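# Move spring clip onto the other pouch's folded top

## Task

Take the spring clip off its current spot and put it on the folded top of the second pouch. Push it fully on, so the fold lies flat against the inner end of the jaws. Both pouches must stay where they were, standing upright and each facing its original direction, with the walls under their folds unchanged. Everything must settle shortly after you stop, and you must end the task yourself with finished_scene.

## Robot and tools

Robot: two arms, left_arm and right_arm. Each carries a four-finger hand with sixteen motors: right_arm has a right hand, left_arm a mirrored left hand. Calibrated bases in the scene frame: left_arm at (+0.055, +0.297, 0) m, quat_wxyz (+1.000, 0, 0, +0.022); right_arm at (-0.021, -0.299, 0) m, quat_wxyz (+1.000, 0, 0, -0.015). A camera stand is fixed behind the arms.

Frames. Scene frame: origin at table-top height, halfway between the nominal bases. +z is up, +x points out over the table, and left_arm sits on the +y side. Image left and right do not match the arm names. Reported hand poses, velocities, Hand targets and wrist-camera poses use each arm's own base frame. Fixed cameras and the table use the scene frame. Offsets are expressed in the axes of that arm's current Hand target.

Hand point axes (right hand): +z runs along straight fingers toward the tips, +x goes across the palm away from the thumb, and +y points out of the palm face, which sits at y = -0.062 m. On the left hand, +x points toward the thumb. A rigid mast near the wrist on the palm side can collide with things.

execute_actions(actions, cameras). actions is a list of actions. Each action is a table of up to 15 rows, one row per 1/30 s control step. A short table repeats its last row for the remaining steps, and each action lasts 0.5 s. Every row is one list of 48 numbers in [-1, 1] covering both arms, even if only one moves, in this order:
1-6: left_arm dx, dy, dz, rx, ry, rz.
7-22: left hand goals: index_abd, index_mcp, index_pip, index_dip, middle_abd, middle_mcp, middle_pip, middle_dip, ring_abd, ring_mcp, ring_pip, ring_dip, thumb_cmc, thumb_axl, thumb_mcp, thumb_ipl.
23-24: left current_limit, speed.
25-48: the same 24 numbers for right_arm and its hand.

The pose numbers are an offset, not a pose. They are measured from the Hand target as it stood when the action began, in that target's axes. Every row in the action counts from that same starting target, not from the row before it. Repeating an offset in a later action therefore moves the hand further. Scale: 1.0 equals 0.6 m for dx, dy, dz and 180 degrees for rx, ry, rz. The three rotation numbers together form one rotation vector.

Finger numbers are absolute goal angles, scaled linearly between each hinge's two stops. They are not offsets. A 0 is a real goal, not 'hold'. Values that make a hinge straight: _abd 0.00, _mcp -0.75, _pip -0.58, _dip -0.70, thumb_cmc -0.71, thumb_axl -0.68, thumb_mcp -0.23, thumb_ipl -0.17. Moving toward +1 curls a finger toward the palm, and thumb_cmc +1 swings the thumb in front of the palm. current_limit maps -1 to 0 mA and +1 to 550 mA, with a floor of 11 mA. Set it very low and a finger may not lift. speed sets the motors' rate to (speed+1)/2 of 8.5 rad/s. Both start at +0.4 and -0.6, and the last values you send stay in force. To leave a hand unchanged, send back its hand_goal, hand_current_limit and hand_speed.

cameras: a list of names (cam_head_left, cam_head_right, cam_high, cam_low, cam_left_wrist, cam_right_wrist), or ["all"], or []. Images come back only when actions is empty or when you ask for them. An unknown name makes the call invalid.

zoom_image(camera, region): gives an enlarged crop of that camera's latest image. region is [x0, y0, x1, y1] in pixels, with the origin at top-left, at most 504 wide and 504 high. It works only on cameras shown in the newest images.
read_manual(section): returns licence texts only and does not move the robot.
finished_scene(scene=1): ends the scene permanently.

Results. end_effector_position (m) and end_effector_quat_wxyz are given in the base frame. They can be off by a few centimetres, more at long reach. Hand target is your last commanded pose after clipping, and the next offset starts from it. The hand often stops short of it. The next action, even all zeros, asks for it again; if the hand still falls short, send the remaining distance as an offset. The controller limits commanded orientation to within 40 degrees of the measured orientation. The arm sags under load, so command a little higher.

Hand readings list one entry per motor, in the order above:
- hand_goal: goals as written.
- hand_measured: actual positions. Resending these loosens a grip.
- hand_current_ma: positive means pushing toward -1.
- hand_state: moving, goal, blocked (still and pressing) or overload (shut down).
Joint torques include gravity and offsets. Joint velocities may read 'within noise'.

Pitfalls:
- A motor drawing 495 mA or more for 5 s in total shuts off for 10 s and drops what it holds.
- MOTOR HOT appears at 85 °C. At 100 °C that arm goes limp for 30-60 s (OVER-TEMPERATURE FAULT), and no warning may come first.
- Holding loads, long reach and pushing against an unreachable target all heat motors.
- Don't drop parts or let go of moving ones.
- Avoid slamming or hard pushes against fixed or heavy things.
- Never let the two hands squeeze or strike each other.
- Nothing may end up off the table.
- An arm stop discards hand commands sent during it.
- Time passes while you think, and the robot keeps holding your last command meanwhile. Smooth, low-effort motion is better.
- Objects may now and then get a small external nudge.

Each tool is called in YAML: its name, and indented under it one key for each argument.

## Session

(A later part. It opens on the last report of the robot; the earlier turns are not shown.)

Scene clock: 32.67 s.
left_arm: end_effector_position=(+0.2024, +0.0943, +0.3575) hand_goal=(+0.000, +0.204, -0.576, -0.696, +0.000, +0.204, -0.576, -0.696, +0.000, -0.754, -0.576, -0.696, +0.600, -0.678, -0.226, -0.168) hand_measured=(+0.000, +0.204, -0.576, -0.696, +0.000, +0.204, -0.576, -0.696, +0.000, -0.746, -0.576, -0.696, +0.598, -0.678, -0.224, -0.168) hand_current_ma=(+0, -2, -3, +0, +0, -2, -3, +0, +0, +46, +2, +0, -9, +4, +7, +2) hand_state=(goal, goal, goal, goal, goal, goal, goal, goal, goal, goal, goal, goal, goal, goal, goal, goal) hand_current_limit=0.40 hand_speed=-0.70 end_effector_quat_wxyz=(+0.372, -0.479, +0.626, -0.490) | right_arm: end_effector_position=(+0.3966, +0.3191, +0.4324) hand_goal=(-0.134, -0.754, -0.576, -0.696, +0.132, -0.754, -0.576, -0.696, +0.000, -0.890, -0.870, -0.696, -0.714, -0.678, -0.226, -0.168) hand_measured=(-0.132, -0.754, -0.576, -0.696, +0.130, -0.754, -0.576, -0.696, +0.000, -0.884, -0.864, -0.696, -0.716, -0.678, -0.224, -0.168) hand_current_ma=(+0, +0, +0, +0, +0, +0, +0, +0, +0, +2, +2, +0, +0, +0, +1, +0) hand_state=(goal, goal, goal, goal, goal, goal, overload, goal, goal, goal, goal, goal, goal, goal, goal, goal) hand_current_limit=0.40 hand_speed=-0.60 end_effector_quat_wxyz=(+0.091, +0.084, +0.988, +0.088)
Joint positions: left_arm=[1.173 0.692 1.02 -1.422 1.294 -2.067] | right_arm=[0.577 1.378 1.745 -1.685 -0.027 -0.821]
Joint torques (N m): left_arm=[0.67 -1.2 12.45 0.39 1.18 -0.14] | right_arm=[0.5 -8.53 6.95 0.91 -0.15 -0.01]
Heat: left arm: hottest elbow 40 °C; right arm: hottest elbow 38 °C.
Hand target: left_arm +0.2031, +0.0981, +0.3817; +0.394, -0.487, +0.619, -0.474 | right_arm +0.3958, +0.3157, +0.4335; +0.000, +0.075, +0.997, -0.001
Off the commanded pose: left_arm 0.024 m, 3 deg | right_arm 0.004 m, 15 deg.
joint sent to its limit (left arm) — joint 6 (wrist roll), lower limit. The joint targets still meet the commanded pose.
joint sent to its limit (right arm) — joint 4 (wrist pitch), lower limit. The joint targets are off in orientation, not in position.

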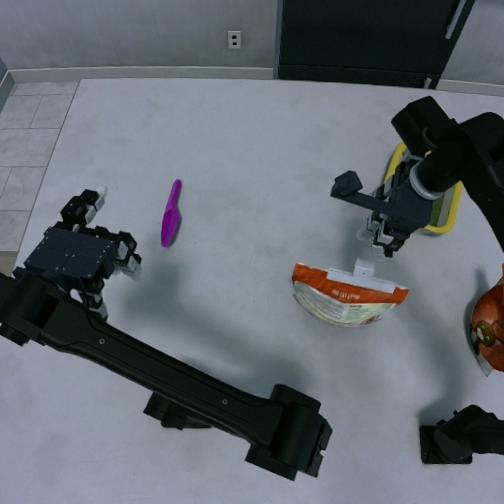

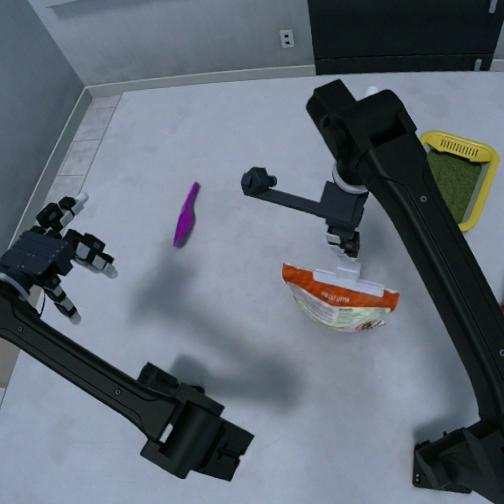

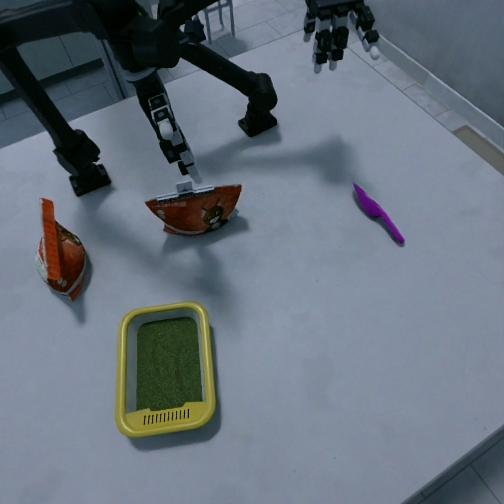

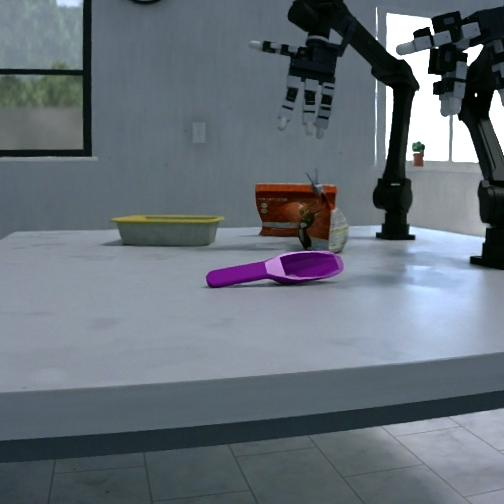

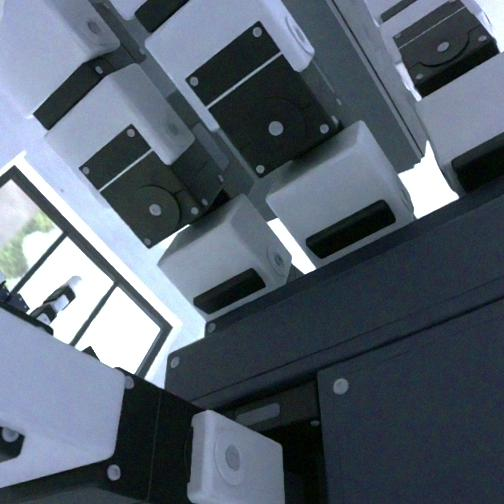

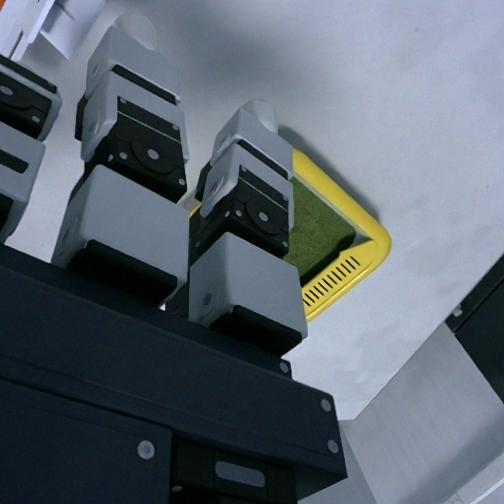

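execute_actions:
  actions:
    - [[0,0,0,0,0,0,0,0.205,-0.576,-0.696,0,0.205,-0.576,-0.696,0,-0.754,-0.576,-0.696,0.6,-0.678,-0.226,-0.168,0.4,-0.7,-0.0194,-0.008,0.0662,0,0,0.0145,0.133,-0.754,-0.576,-0.696,0.4,-0.754,-0.576,-0.696,0.4,-0.89,-0.87,-0.696,-0.714,-0.678,-0.226,-0.168,0.4,-0.7]]
    - [[0,0,0,0,0,0,0,0.205,-0.576,-0.696,0,0.205,-0.576,-0.696,0,-0.754,-0.576,-0.696,0.6,-0.678,-0.226,-0.168,0.4,-0.7,-0.0194,-0.008,0.0662,0,0,0.0145,0.133,-0.754,-0.576,-0.696,0.4,-0.754,-0.576,-0.696,0.4,-0.89,-0.87,-0.696,-0.714,-0.678,-0.226,-0.168,0.4,-0.7]]
  cameras: ["cam_high","cam_low","cam_head_right","cam_head_left","cam_right_wrist"]

zoom_image:
  camera: "cam_low"
  region: [260, 100, 380, 220]

zoom_image:
  camera: "cam_high"
  region: [110, 60, 260, 250]

zoom_image:
  camera: "cam_head_left"
  region: [300, 180, 440, 320]

zoom_image:
  camera: "cam_head_right"
  region: [270, 180, 420, 340]

Scene clock: 38.73 s.
left_arm: end_effector_position=(+0.2024, +0.0943, +0.3575) hand_goal=(+0.000, +0.204, -0.576, -0.696, +0.000, +0.204, -0.576, -0.696, +0.000, -0.754, -0.576, -0.696, +0.600, -0.678, -0.226, -0.168) hand_measured=(+0.000, +0.204, -0.576, -0.696, +0.000, +0.204, -0.576, -0.696, +0.000, -0.746, -0.576, -0.696, +0.598, -0.678, -0.224, -0.168) hand_current_ma=(+0, -2, -3, +0, +0, -2, -3, +0, +0, +46, +2, +0, -9, +4, +7, +2) hand_state=(goal, goal, goal, goal, goal, goal, goal, goal, goal, goal, goal, goal, goal, goal, goal, goal) hand_current_limit=0.40 hand_speed=-0.70 end_effector_quat_wxyz=(+0.372, -0.479, +0.626, -0.490) | right_arm: end_effector_position=(+0.4149, +0.3075, +0.3573) hand_goal=(+0.132, -0.754, -0.576, -0.696, +0.400, -0.754, -0.576, -0.696, +0.400, -0.890, -0.870, -0.696, -0.714, -0.678, -0.226, -0.168) hand_measured=(+0.128, -0.754, -0.576, -0.696, +0.396, -0.754, -0.576, -0.696, +0.394, -0.884, -0.864, -0.696, -0.716, -0.678, -0.224, -0.168) hand_current_ma=(-1, +0, +0, +0, -2, +0, +0, +0, -2, +2, +2, +0, +0, +0, +1, +0) hand_state=(goal, goal, goal, goal, goal, goal, overload, goal, goal, goal, goal, goal, goal, goal, goal, goal) hand_current_limit=0.40 hand_speed=-0.70 end_effector_quat_wxyz=(+0.036, +0.109, +0.993, +0.034)
Joint positions: left_arm=[1.173 0.692 1.02 -1.422 1.294 -2.067] | right_arm=[0.547 1.445 1.659 -1.685 -0.01 -0.803]
Joint torques (N m): left_arm=[0.62 -1.14 12.42 0.36 1.17 -0.13] | right_arm=[0.5 -9.17 6.65 0.59 -0.03 0.21]
Heat: left arm: hottest elbow 41 °C; right arm: hottest elbow 39 °C.
Hand target: left_arm +0.2031, +0.0981, +0.3817; +0.394, -0.487, +0.619, -0.474 | right_arm +0.4170, +0.3020, +0.3540; +0.000, +0.121, +0.993, -0.001
Off the commanded pose: left_arm 0.024 m, 3 deg | right_arm 0.007 m, 6 deg.
joint sent to its limit (left arm) — joint 6 (wrist roll), lower limit. The joint targets still meet the commanded pose.
joint sent to its limit (right arm) — joint 4 (wrist pitch), lower limit. The joint targets are off in orientation, not in position.
Images, in order (width x height): cam_head_left 504x504, cam_head_right 504x504, cam_high 504x504, cam_low 504x504, cam_right_wrist 504x504.

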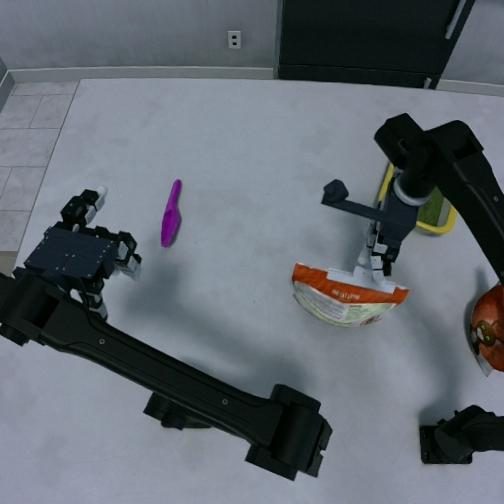

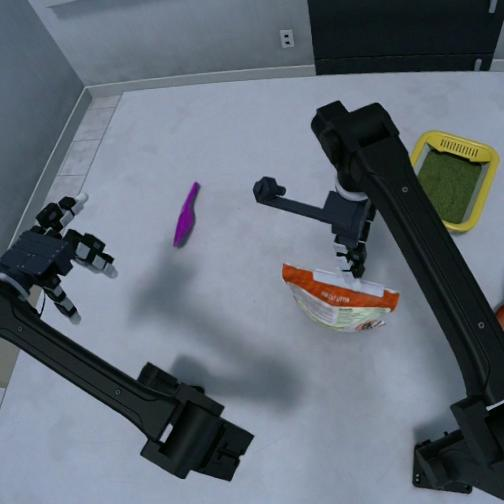

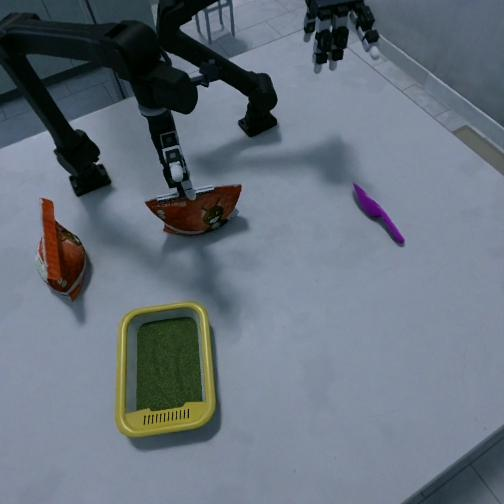

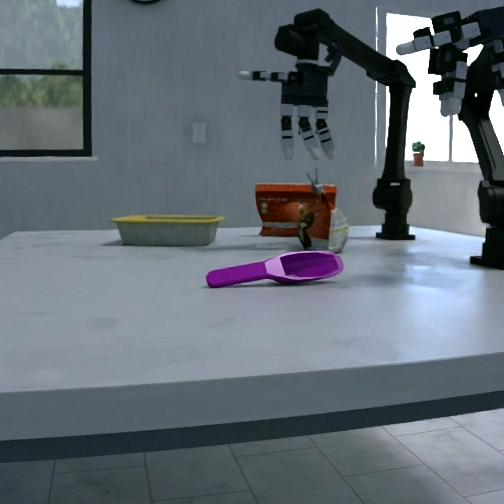

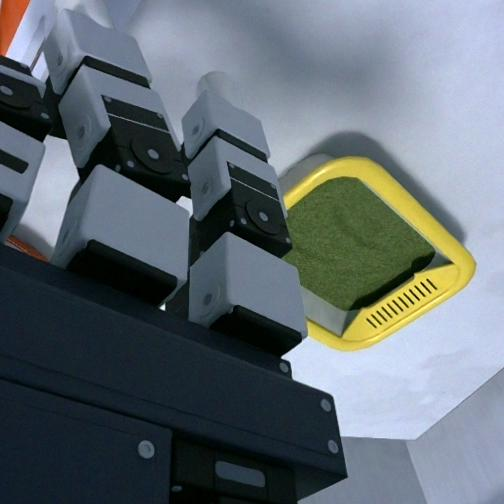

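Scaled by 4.200 from the camera's 504x504 image, which has a finer 720x720 frame.

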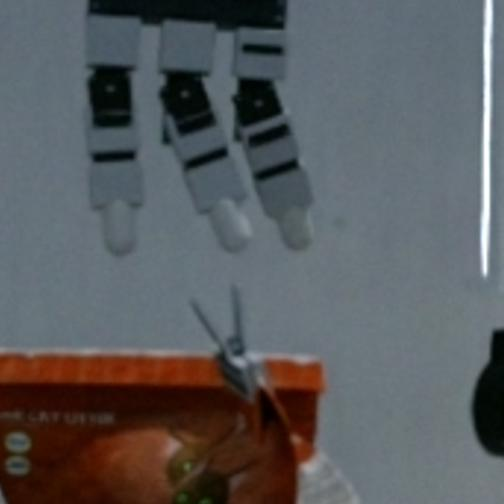

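Scaled by 2.653 from the camera's 504x504 image, which has a finer 720x720 frame.

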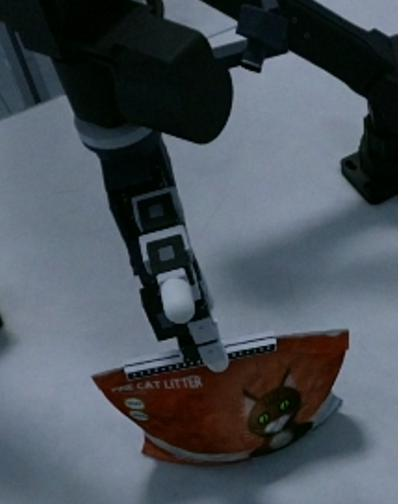

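Scaled by 3.600 from the camera's 504x504 image, which has a finer 720x720 frame.

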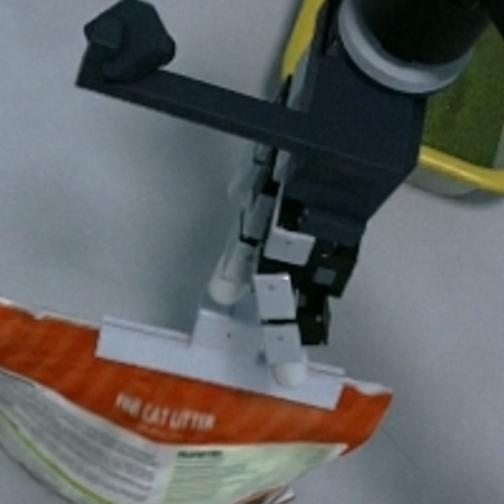

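Scaled by 3.150 from the camera's 504x504 image, which has a finer 720x720 frame.

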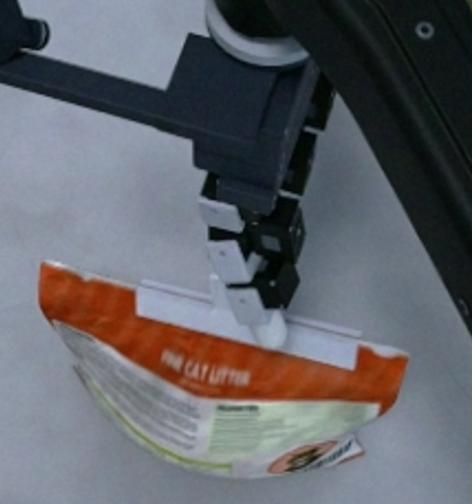

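zoom_image:
  camera: "cam_low"
  region: [295, 150, 345, 200]

Scaled by 10.080 from the camera's 504x504 image, which has a finer 720x720 frame.

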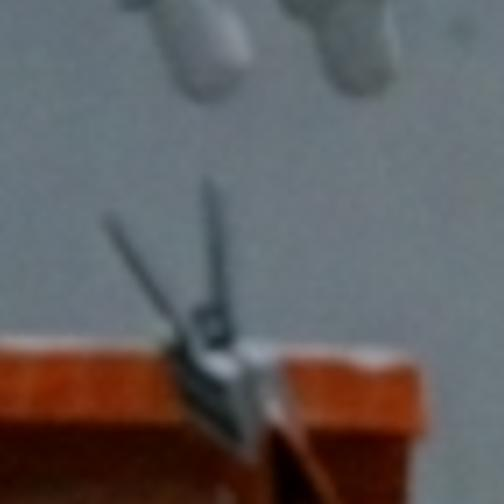

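execute_actions:
  actions:
    - [[0,0,0,0,0,0,0,0.205,-0.576,-0.696,0,0.205,-0.576,-0.696,0,-0.754,-0.576,-0.696,0.6,-0.678,-0.226,-0.168,0.4,-0.7,0.0127,-0.0017,0.0472,0,0,0.0078,0.133,-0.754,-0.576,-0.696,0.467,-0.754,-0.576,-0.696,0.467,-0.89,-0.87,-0.696,-0.714,-0.678,-0.226,-0.168,0.4,-0.7]]
  cameras: ["cam_high","cam_low","cam_head_right","cam_head_left"]

zoom_image:
  camera: "cam_low"
  region: [270, 130, 350, 210]

zoom_image:
  camera: "cam_high"
  region: [140, 140, 240, 240]

zoom_image:
  camera: "cam_head_left"
  region: [320, 220, 420, 320]

zoom_image:
  camera: "cam_head_right"
  region: [300, 220, 400, 320]

Scene clock: 42.23 s.
left_arm: end_effector_position=(+0.2024, +0.0943, +0.3575) hand_goal=(+0.000, +0.204, -0.576, -0.696, +0.000, +0.204, -0.576, -0.696, +0.000, -0.754, -0.576, -0.696, +0.600, -0.678, -0.226, -0.168) hand_measured=(+0.000, +0.204, -0.576, -0.696, +0.000, +0.204, -0.576, -0.696, +0.000, -0.746, -0.576, -0.696, +0.598, -0.678, -0.224, -0.168) hand_current_ma=(+0, -2, -3, +0, +0, -2, -3, +0, +0, +46, +2, +0, -9, +4, +7, +2) hand_state=(goal, goal, goal, goal, goal, goal, goal, goal, goal, goal, goal, goal, goal, goal, goal, goal) hand_current_limit=0.40 hand_speed=-0.70 end_effector_quat_wxyz=(+0.372, -0.479, +0.626, -0.490) | right_arm: end_effector_position=(+0.4118, +0.3016, +0.3331) hand_goal=(+0.132, -0.754, -0.576, -0.696, +0.466, -0.754, -0.576, -0.696, +0.466, -0.890, -0.870, -0.696, -0.714, -0.678, -0.226, -0.168) hand_measured=(+0.128, -0.754, -0.576, -0.696, +0.460, -0.754, -0.576, -0.696, +0.458, -0.884, -0.864, -0.696, -0.716, -0.678, -0.224, -0.168) hand_current_ma=(-1, +0, +0, +0, -2, +0, +0, +0, -3, +2, +2, +0, +0, +0, +1, +0) hand_state=(goal, goal, goal, goal, goal, goal, overload, goal, goal, goal, goal, goal, goal, goal, goal, goal) hand_current_limit=0.40 hand_speed=-0.70 end_effector_quat_wxyz=(+0.018, +0.129, +0.991, +0.017)
Joint positions: left_arm=[1.173 0.692 1.02 -1.422 1.294 -2.067] | right_arm=[0.549 1.448 1.61 -1.685 -0.004 -0.763]
Joint torques (N m): left_arm=[0.79 -1.2 12.41 0.38 1.18 -0.14] | right_arm=[1.73 -8.76 6.41 0.44 -0.01 0.15]
Heat: left arm: hottest elbow 41 °C; right arm: hottest elbow 39 °C.
Hand target: left_arm +0.2031, +0.0981, +0.3817; +0.394, -0.487, +0.619, -0.474 | right_arm +0.4093, +0.3029, +0.3256; +0.000, +0.133, +0.991, -0.001
Off the commanded pose: left_arm 0.024 m, 3 deg | right_arm 0.008 m, 3 deg.
joint sent to its limit (left arm) — joint 6 (wrist roll), lower limit. The joint targets still meet the commanded pose.
joint sent to its limit (right arm) — joint 4 (wrist pitch), lower limit. The joint targets still meet the commanded pose.
Images, in order (width x height): cam_head_left 504x504, cam_head_right 504x504, cam_high 504x504, cam_low 504x504.

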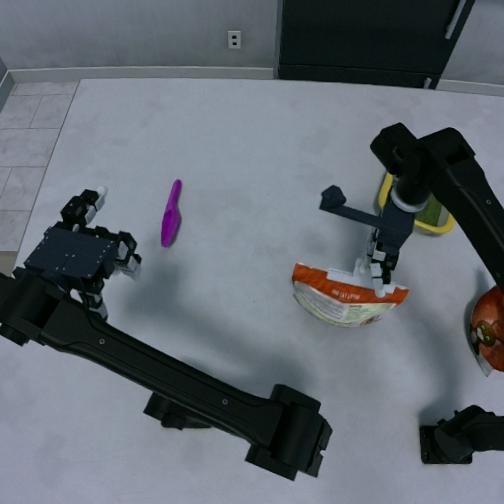

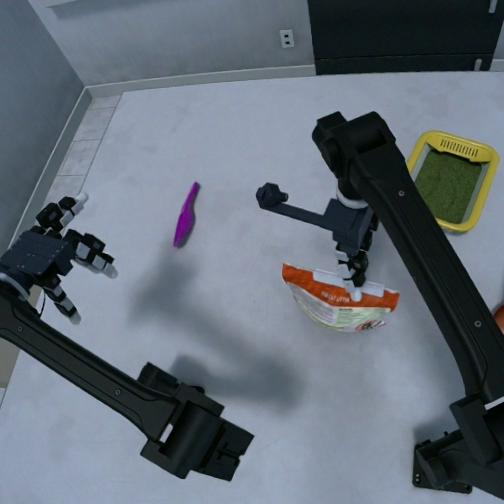

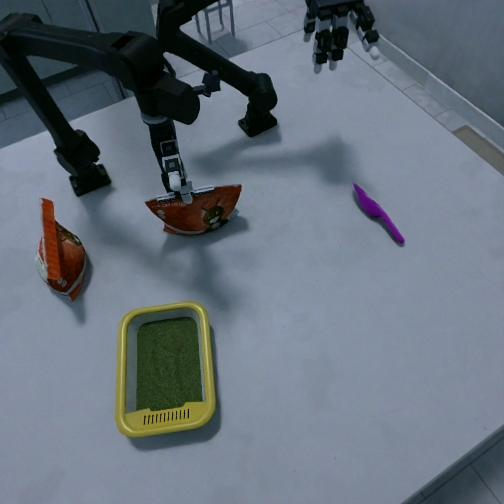

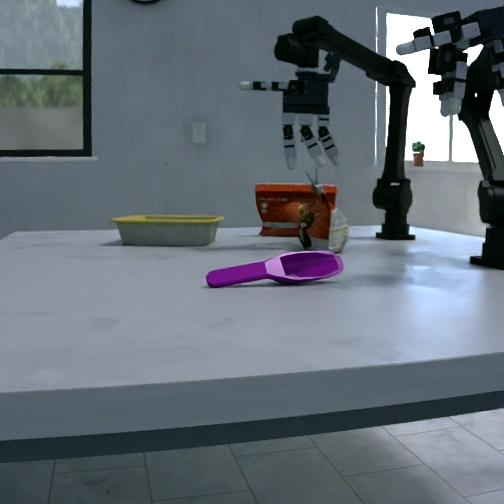

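Scaled by 6.300 from the camera's 504x504 image, which has a finer 720x720 frame.

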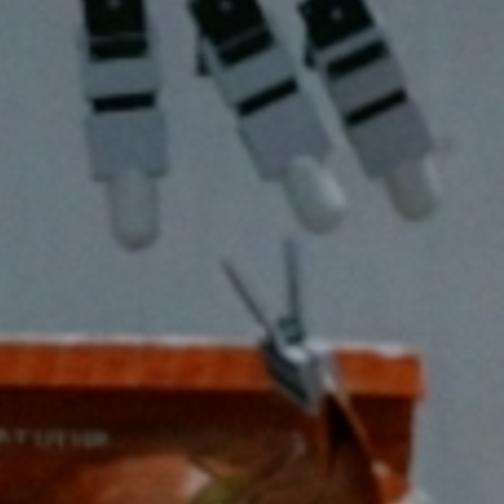

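Scaled by 5.040 from the camera's 504x504 image, which has a finer 720x720 frame.

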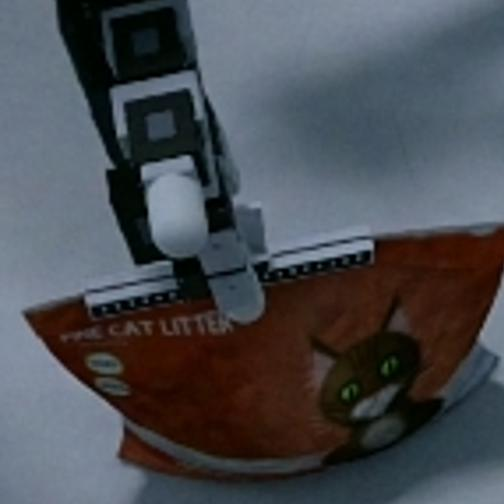

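Scaled by 5.040 from the camera's 504x504 image, which has a finer 720x720 frame.

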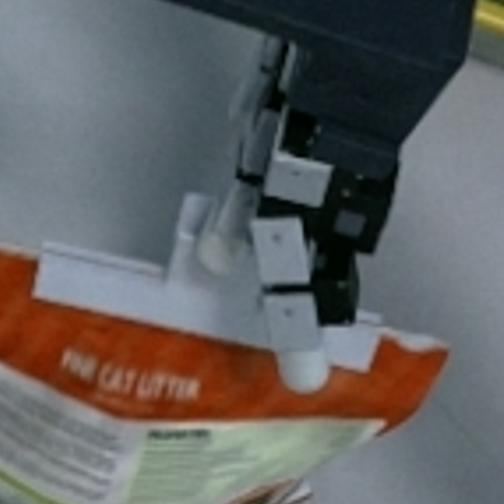

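Scaled by 5.040 from the camera's 504x504 image, which has a finer 720x720 frame.

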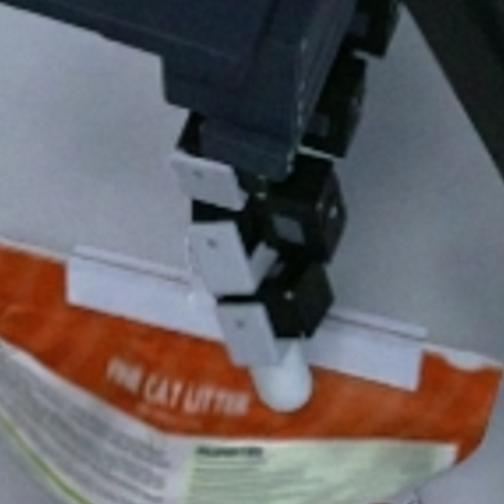

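execute_actions:
  actions:
    - [[0,0,0,0,0,0,0,0.205,-0.576,-0.696,0,0.205,-0.576,-0.696,0,-0.754,-0.576,-0.696,0.6,-0.678,-0.226,-0.168,0.4,-0.7,0.0167,0.0022,0,0,0,0,0.133,-0.754,-0.576,-0.696,0.467,-0.754,-0.576,-0.696,0.467,-0.89,-0.87,-0.696,-0.714,-0.678,-0.226,-0.168,0.4,-0.7]]
    - [[0,0,0,0,0,0,0,0.205,-0.576,-0.696,0,0.205,-0.576,-0.696,0,-0.754,-0.576,-0.696,0.6,-0.678,-0.226,-0.168,0.4,-0.7,0.0094,0,0.0269,0,0,0,0.133,-0.754,-0.576,-0.696,0.467,-0.754,-0.576,-0.696,0.467,-0.89,-0.87,-0.696,-0.714,-0.678,-0.226,-0.168,0.4,-0.7]]
    - [[0,0,0,0,0,0,0,0.205,-0.576,-0.696,0,0.205,-0.576,-0.696,0,-0.754,-0.576,-0.696,0.6,-0.678,-0.226,-0.168,0.4,-0.7,0.0094,0,0.0269,0,0,0,0.133,-0.754,-0.576,-0.696,0.467,-0.754,-0.576,-0.696,0.467,-0.89,-0.87,-0.696,-0.714,-0.678,-0.226,-0.168,0.4,-0.7]]
  cameras: ["cam_high","cam_low","cam_head_right","cam_head_left"]

zoom_image:
  camera: "cam_low"
  region: [270, 130, 350, 210]

zoom_image:
  camera: "cam_high"
  region: [140, 140, 240, 240]

zoom_image:
  camera: "cam_head_left"
  region: [320, 220, 420, 320]

Scene clock: 45.43 s.
left_arm: end_effector_position=(+0.2024, +0.0943, +0.3575) hand_goal=(+0.000, +0.204, -0.576, -0.696, +0.000, +0.204, -0.576, -0.696, +0.000, -0.754, -0.576, -0.696, +0.600, -0.678, -0.226, -0.168) hand_measured=(+0.000, +0.204, -0.576, -0.696, +0.000, +0.204, -0.576, -0.696, +0.000, -0.746, -0.576, -0.696, +0.598, -0.678, -0.224, -0.168) hand_current_ma=(+0, -2, -3, +0, +0, -2, -3, +0, +0, +46, +2, +0, -9, +4, +7, +2) hand_state=(goal, goal, goal, goal, goal, goal, goal, goal, goal, goal, goal, goal, goal, goal, goal, goal) hand_current_limit=0.40 hand_speed=-0.70 end_effector_quat_wxyz=(+0.372, -0.479, +0.626, -0.490) | right_arm: end_effector_position=(+0.3938, +0.3071, +0.2923) hand_goal=(+0.132, -0.754, -0.576, -0.696, +0.466, -0.754, -0.576, -0.696, +0.466, -0.890, -0.870, -0.696, -0.714, -0.678, -0.226, -0.168) hand_measured=(+0.128, -0.754, -0.576, -0.696, +0.460, -0.754, -0.576, -0.696, +0.460, -0.884, -0.864, -0.696, -0.716, -0.678, -0.222, -0.168) hand_current_ma=(-1, +0, +0, +0, -2, +0, +0, +0, -3, +2, +2, +0, +0, +0, +1, +0) hand_state=(goal, goal, goal, goal, goal, goal, overload, goal, goal, goal, goal, goal, goal, goal, goal, goal) hand_current_limit=0.40 hand_speed=-0.70 end_effector_quat_wxyz=(-0.003, +0.131, +0.991, -0.005)
Joint positions: left_arm=[1.173 0.692 1.02 -1.422 1.294 -2.067] | right_arm=[0.586 1.443 1.511 -1.651 0.003 -0.723]
Joint torques (N m): left_arm=[0.79 -1.08 12.45 0.39 1.17 -0.14] | right_arm=[1.79 -9.7 5.96 0.92 -0.15 0.19]
Heat: left arm: hottest elbow 42 °C; right arm: hottest elbow 39 °C.
Hand target: left_arm +0.2031, +0.0981, +0.3817; +0.394, -0.487, +0.619, -0.474 | right_arm +0.3892, +0.3096, +0.2934; +0.000, +0.133, +0.991, -0.001
Off the commanded pose: left_arm 0.024 m, 3 deg | right_arm 0.005 m, 1 deg.
joint sent to its limit (left arm) — joint 6 (wrist roll), lower limit. The joint targets still meet the commanded pose.
Images, in order (width x height): cam_head_left 504x504, cam_head_right 504x504, cam_high 504x504, cam_low 504x504.

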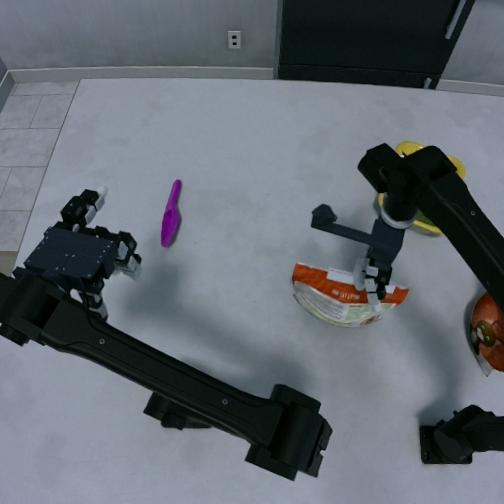

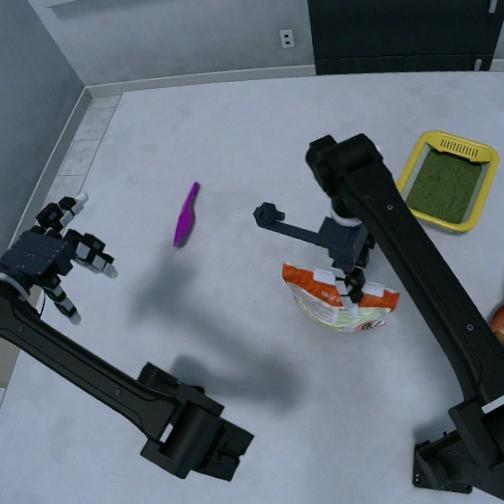

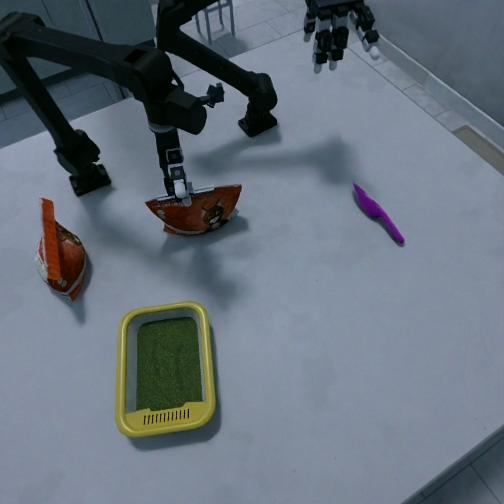

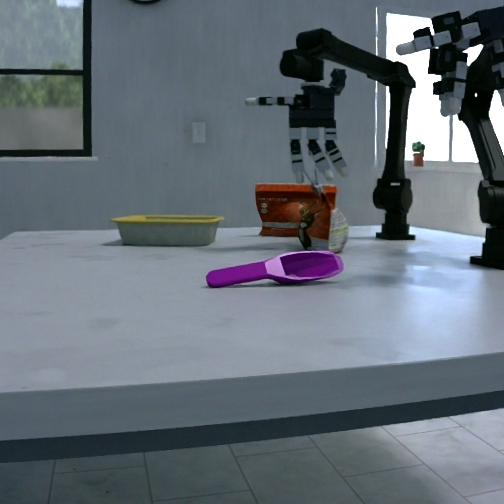

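Scaled by 6.300 from the camera's 504x504 image, which has a finer 720x720 frame.

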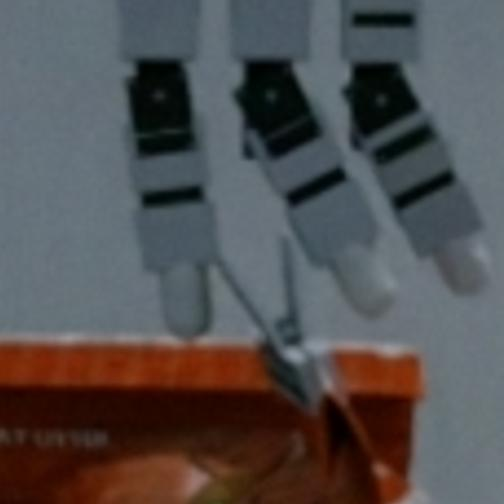

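Scaled by 5.040 from the camera's 504x504 image, which has a finer 720x720 frame.

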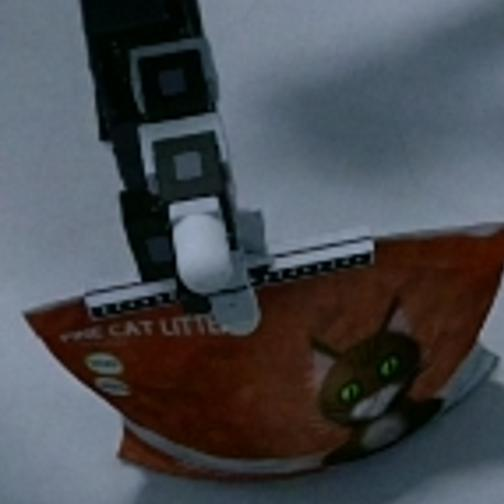

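Scaled by 5.040 from the camera's 504x504 image, which has a finer 720x720 frame.

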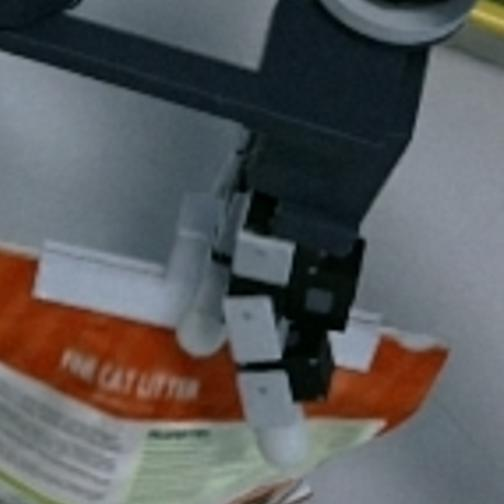

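execute_actions:
  actions:
    - [[0,0,0,0,0,0,0,0.205,-0.576,-0.696,0,0.205,-0.576,-0.696,0,-0.754,-0.576,-0.696,0.6,-0.678,-0.226,-0.168,0.4,-0.7,-0.0092,0.0067,-0.015,0,0,0,0.133,-0.754,-0.576,-0.696,0.467,-0.754,-0.576,-0.696,0.467,-0.89,-0.87,-0.696,-0.714,-0.678,-0.226,-0.168,0.4,-0.9]]
  cameras: ["cam_high","cam_low","cam_head_left"]

zoom_image:
  camera: "cam_low"
  region: [280, 140, 340, 200]

zoom_image:
  camera: "cam_high"
  region: [150, 150, 230, 230]

Scene clock: 47.10 s.
left_arm: end_effector_position=(+0.2024, +0.0943, +0.3575) hand_goal=(+0.000, +0.204, -0.576, -0.696, +0.000, +0.204, -0.576, -0.696, +0.000, -0.754, -0.576, -0.696, +0.600, -0.678, -0.226, -0.168) hand_measured=(+0.000, +0.204, -0.576, -0.696, +0.000, +0.204, -0.576, -0.696, +0.000, -0.746, -0.576, -0.696, +0.598, -0.678, -0.224, -0.168) hand_current_ma=(+0, -2, -3, +0, +0, -2, -3, +0, +0, +46, +2, +0, -9, +4, +7, +2) hand_state=(goal, goal, goal, goal, goal, goal, goal, goal, goal, goal, goal, goal, goal, goal, goal, goal) hand_current_limit=0.40 hand_speed=-0.70 end_effector_quat_wxyz=(+0.372, -0.479, +0.626, -0.490) | right_arm: end_effector_position=(+0.3934, +0.3068, +0.2922) hand_goal=(+0.132, -0.754, -0.576, -0.696, +0.466, -0.754, -0.576, -0.696, +0.466, -0.890, -0.870, -0.696, -0.714, -0.678, -0.226, -0.168) hand_measured=(+0.128, -0.754, -0.576, -0.696, +0.460, -0.754, -0.576, -0.696, +0.460, -0.884, -0.864, -0.696, -0.716, -0.678, -0.222, -0.168) hand_current_ma=(-1, +0, +0, +0, -2, +0, +0, +0, -3, +2, +2, +0, +0, +0, +1, +0) hand_state=(goal, goal, goal, goal, goal, goal, overload, goal, goal, goal, goal, goal, goal, goal, goal, goal) hand_current_limit=0.40 hand_speed=-0.90 end_effector_quat_wxyz=(-0.004, +0.131, +0.991, -0.006)
Joint positions: left_arm=[1.173 0.692 1.02 -1.422 1.294 -2.067] | right_arm=[0.586 1.443 1.511 -1.653 0.003 -0.722]
Joint torques (N m): left_arm=[0.67 -1.08 12.41 0.4 1.19 -0.14] | right_arm=[2.02 -8.59 8.92 0.02 -0.22 0.19]
Heat: left arm: hottest elbow 42 °C; right arm: hottest elbow 39 °C.
Hand target: left_arm +0.2031, +0.0981, +0.3817; +0.394, -0.487, +0.619, -0.474 | right_arm +0.3956, +0.3120, +0.3024; +0.000, +0.133, +0.991, -0.001
Off the commanded pose: left_arm 0.024 m, 3 deg | right_arm 0.012 m, 1 deg.
joint sent to its limit (left arm) — joint 6 (wrist roll), lower limit. The joint targets still meet the commanded pose.
Images, in order (width x height): cam_head_left 504x504, cam_high 504x504, cam_low 504x504.

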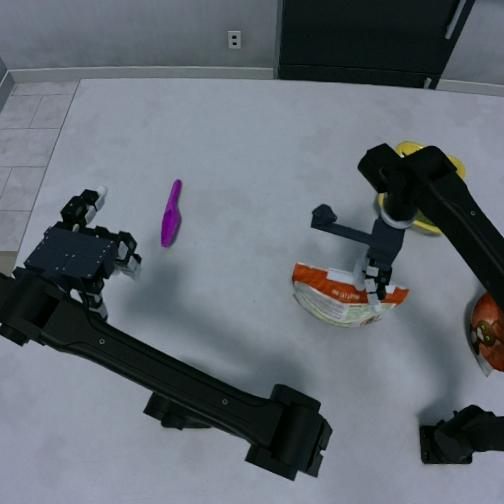

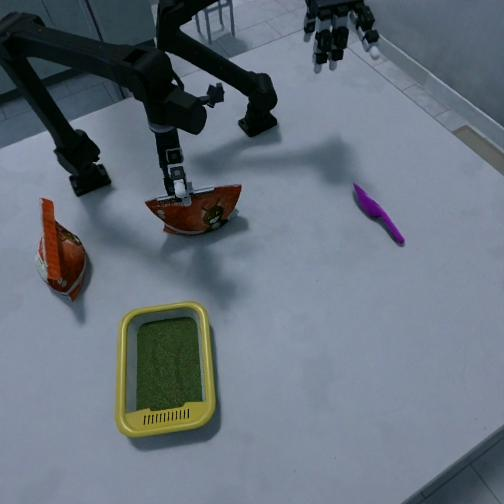

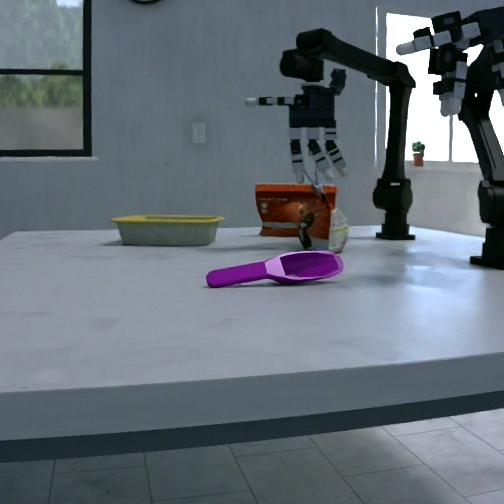

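Scaled by 8.400 from the camera's 504x504 image, which has a finer 720x720 frame.

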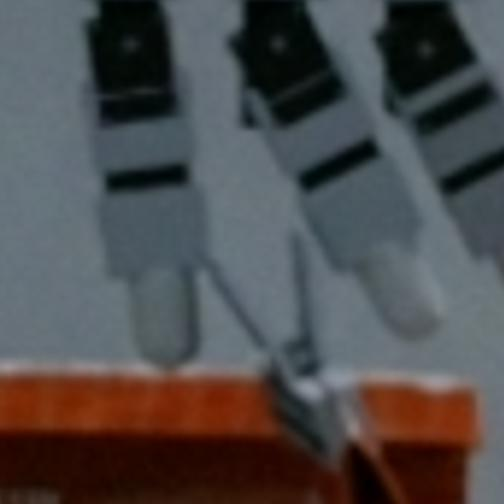

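Scaled by 6.300 from the camera's 504x504 image, which has a finer 720x720 frame.

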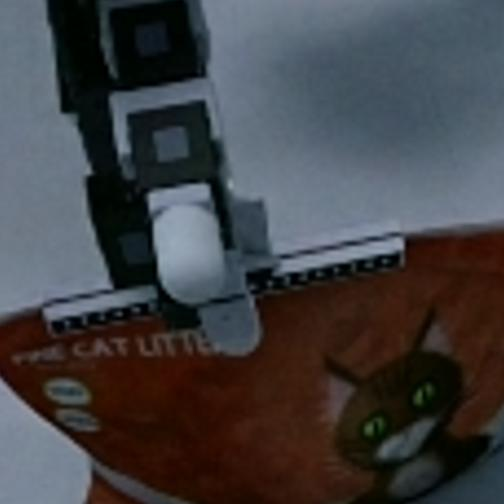

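execute_actions:
  actions:
    - [[0,0,0,0,0,0,0,0.205,-0.576,-0.696,0,0.205,-0.576,-0.696,0,-0.754,-0.576,-0.696,0.6,-0.678,-0.226,-0.168,0.4,-0.7,-0.0097,0.0060,-0.0152,0,0,0,0.133,-0.754,-0.576,-0.696,0.467,-0.754,-0.576,-0.696,0.467,-0.89,-0.87,-0.696,-0.714,-0.678,-0.226,-0.168,0.4,-0.9]]
  cameras: ["cam_high","cam_low","cam_head_left"]

zoom_image:
  camera: "cam_low"
  region: [280, 140, 340, 200]

zoom_image:
  camera: "cam_high"
  region: [150, 150, 230, 230]

zoom_image:
  camera: "cam_head_left"
  region: [330, 240, 410, 320]

Scene clock: 49.00 s.
left_arm: end_effector_position=(+0.2024, +0.0943, +0.3575) hand_goal=(+0.000, +0.204, -0.576, -0.696, +0.000, +0.204, -0.576, -0.696, +0.000, -0.754, -0.576, -0.696, +0.600, -0.678, -0.226, -0.168) hand_measured=(+0.000, +0.204, -0.576, -0.696, +0.000, +0.204, -0.576, -0.696, +0.000, -0.746, -0.576, -0.696, +0.598, -0.678, -0.224, -0.168) hand_current_ma=(+0, -2, -3, +0, +0, -2, -3, +0, +0, +46, +2, +0, -9, +4, +7, +2) hand_state=(goal, goal, goal, goal, goal, goal, goal, goal, goal, goal, goal, goal, goal, goal, goal, goal) hand_current_limit=0.40 hand_speed=-0.70 end_effector_quat_wxyz=(+0.372, -0.479, +0.626, -0.490) | right_arm: end_effector_position=(+0.3921, +0.3059, +0.2923) hand_goal=(+0.132, -0.754, -0.576, -0.696, +0.466, -0.754, -0.576, -0.696, +0.466, -0.890, -0.870, -0.696, -0.714, -0.678, -0.226, -0.168) hand_measured=(+0.128, -0.752, -0.576, -0.696, +0.460, -0.754, -0.576, -0.696, +0.460, -0.884, -0.864, -0.696, -0.716, -0.678, -0.222, -0.168) hand_current_ma=(-1, +1, +0, +0, -2, +0, +0, +0, -3, +2, +2, +0, +0, +0, +1, +0) hand_state=(goal, goal, goal, goal, goal, goal, overload, goal, goal, goal, goal, goal, goal, goal, goal, goal) hand_current_limit=0.40 hand_speed=-0.90 end_effector_quat_wxyz=(-0.011, +0.131, +0.991, -0.012)
Joint positions: left_arm=[1.173 0.692 1.02 -1.422 1.294 -2.067] | right_arm=[0.586 1.452 1.525 -1.677 0.003 -0.722]
Joint torques (N m): left_arm=[0.79 -1.14 12.44 0.42 1.18 -0.13] | right_arm=[1.49 -7.94 10.76 0.08 -0.2 0.16]
Heat: left arm: hottest elbow 42 °C; right arm: hottest elbow 39 °C.
Hand target: left_arm +0.2031, +0.0981, +0.3817; +0.394, -0.487, +0.619, -0.474 | right_arm +0.4022, +0.3140, +0.3114; +0.000, +0.133, +0.991, -0.001
Off the commanded pose: left_arm 0.024 m, 3 deg | right_arm 0.023 m, 2 deg.
joint sent to its limit (left arm) — joint 6 (wrist roll), lower limit. The joint targets still meet the commanded pose.
Images, in order (width x height): cam_head_left 504x504, cam_high 504x504, cam_low 504x504.

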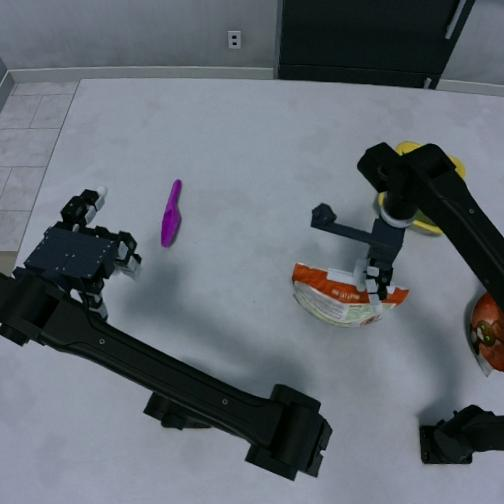

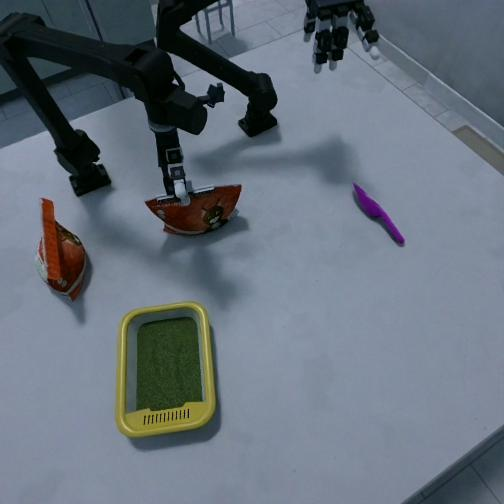

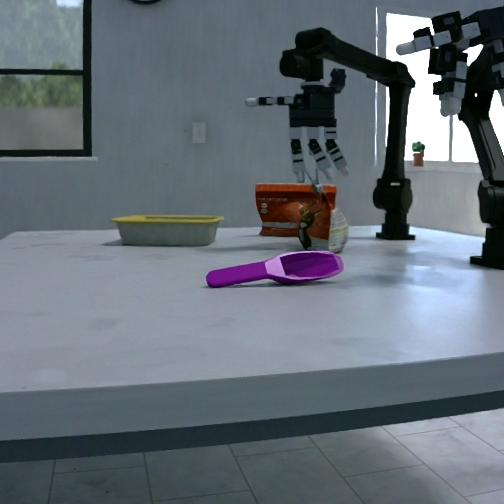

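Scaled by 8.400 from the camera's 504x504 image, which has a finer 720x720 frame.

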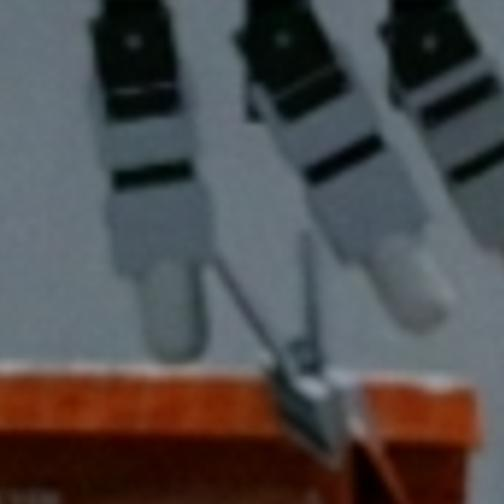

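Scaled by 6.300 from the camera's 504x504 image, which has a finer 720x720 frame.

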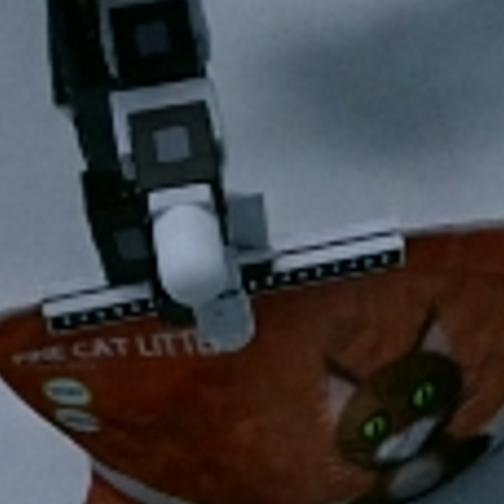

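Scaled by 6.300 from the camera's 504x504 image, which has a finer 720x720 frame.

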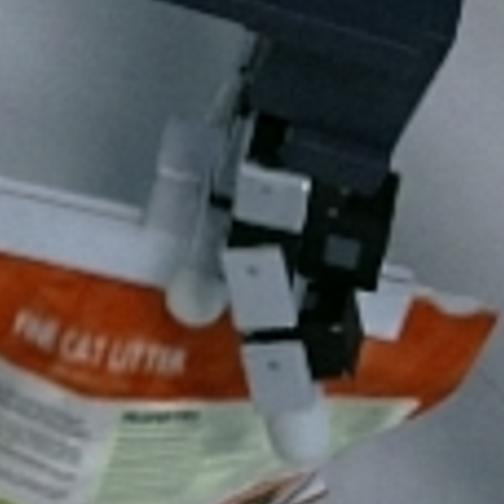

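execute_actions:
  actions:
    - [[0,0,0,0,0,0,0,0.205,-0.576,-0.696,0,0.205,-0.576,-0.696,0,-0.754,-0.576,-0.696,0.6,-0.678,-0.226,-0.168,0.4,-0.7,-0.0115,0.006,-0.015,0,0,0,0.133,-0.754,-0.576,-0.696,0.467,-0.754,-0.576,-0.696,0.467,-0.89,-0.87,-0.696,-0.714,-0.678,-0.226,-0.168,0.4,-0.9]]
  cameras: ["cam_high","cam_low"]

zoom_image:
  camera: "cam_low"
  region: [280, 140, 340, 200]

zoom_image:
  camera: "cam_high"
  region: [150, 150, 230, 230]

Scene clock: 50.10 s.
left_arm: end_effector_position=(+0.2024, +0.0943, +0.3575) hand_goal=(+0.000, +0.204, -0.576, -0.696, +0.000, +0.204, -0.576, -0.696, +0.000, -0.754, -0.576, -0.696, +0.600, -0.678, -0.226, -0.168) hand_measured=(+0.000, +0.204, -0.576, -0.696, +0.000, +0.204, -0.576, -0.696, +0.000, -0.746, -0.576, -0.696, +0.598, -0.678, -0.224, -0.168) hand_current_ma=(+0, -2, -3, +0, +0, -2, -3, +0, +0, +46, +2, +0, -9, +4, +7, +2) hand_state=(goal, goal, goal, goal, goal, goal, goal, goal, goal, goal, goal, goal, goal, goal, goal, goal) hand_current_limit=0.40 hand_speed=-0.70 end_effector_quat_wxyz=(+0.372, -0.479, +0.626, -0.490) | right_arm: end_effector_position=(+0.3973, +0.3094, +0.2979) hand_goal=(+0.132, -0.754, -0.576, -0.696, +0.466, -0.754, -0.576, -0.696, +0.466, -0.890, -0.870, -0.696, -0.714, -0.678, -0.226, -0.168) hand_measured=(+0.128, -0.752, -0.576, -0.696, +0.460, -0.754, -0.576, -0.696, +0.460, -0.884, -0.864, -0.696, -0.716, -0.678, -0.222, -0.168) hand_current_ma=(-1, +1, +0, +0, -2, +0, +0, +0, -3, +2, +2, +0, +0, +0, +1, +0) hand_state=(goal, goal, goal, goal, goal, goal, overload, goal, goal, goal, goal, goal, goal, goal, goal, goal) hand_current_limit=0.40 hand_speed=-0.90 end_effector_quat_wxyz=(-0.008, +0.131, +0.991, -0.009)
Joint positions: left_arm=[1.173 0.692 1.02 -1.422 1.294 -2.067] | right_arm=[0.586 1.464 1.551 -1.682 0.003 -0.722]
Joint torques (N m): left_arm=[0.85 -1.08 12.42 0.36 1.18 -0.15] | right_arm=[0.67 -8.94 11.23 0.03 -0.22 0.08]
Heat: left arm: hottest elbow 42 °C; right arm: hottest elbow 39 °C.
Hand target: left_arm +0.2031, +0.0981, +0.3817; +0.394, -0.487, +0.619, -0.474 | right_arm +0.4098, +0.3157, +0.3203; +0.000, +0.133, +0.991, -0.001
Off the commanded pose: left_arm 0.024 m, 3 deg | right_arm 0.027 m, 1 deg.
joint sent to its limit (left arm) — joint 6 (wrist roll), lower limit. The joint targets still meet the commanded pose.
joint sent to its limit (right arm) — joint 4 (wrist pitch), lower limit. The joint targets still meet the commanded pose.
Images, in order (width x height): cam_high 504x504, cam_low 504x504.

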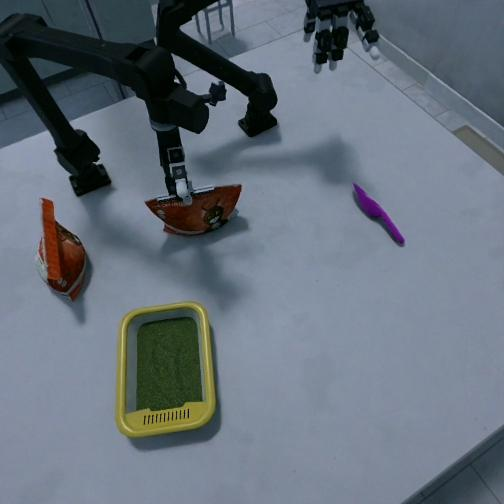

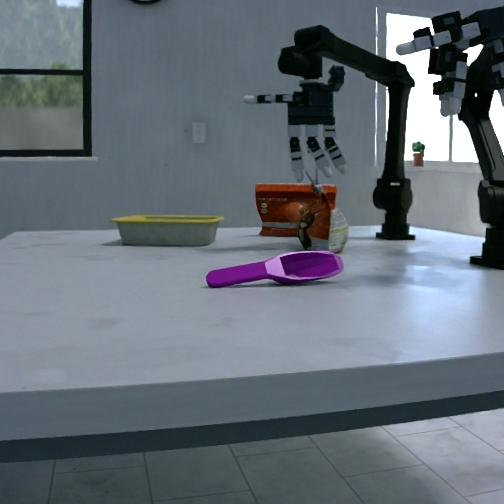

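Scaled by 8.400 from the camera's 504x504 image, which has a finer 720x720 frame.

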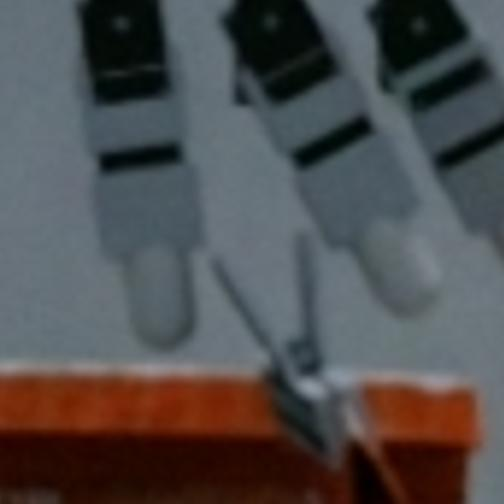

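Scaled by 6.300 from the camera's 504x504 image, which has a finer 720x720 frame.

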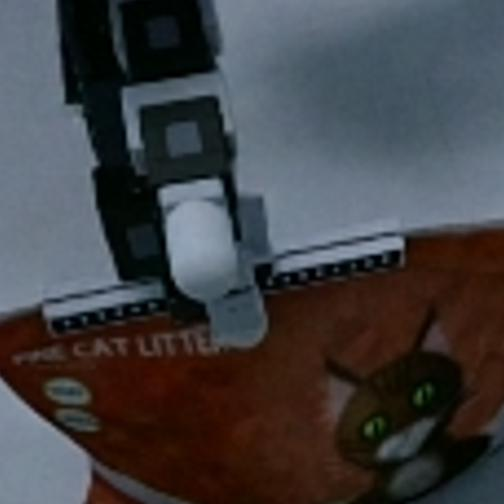

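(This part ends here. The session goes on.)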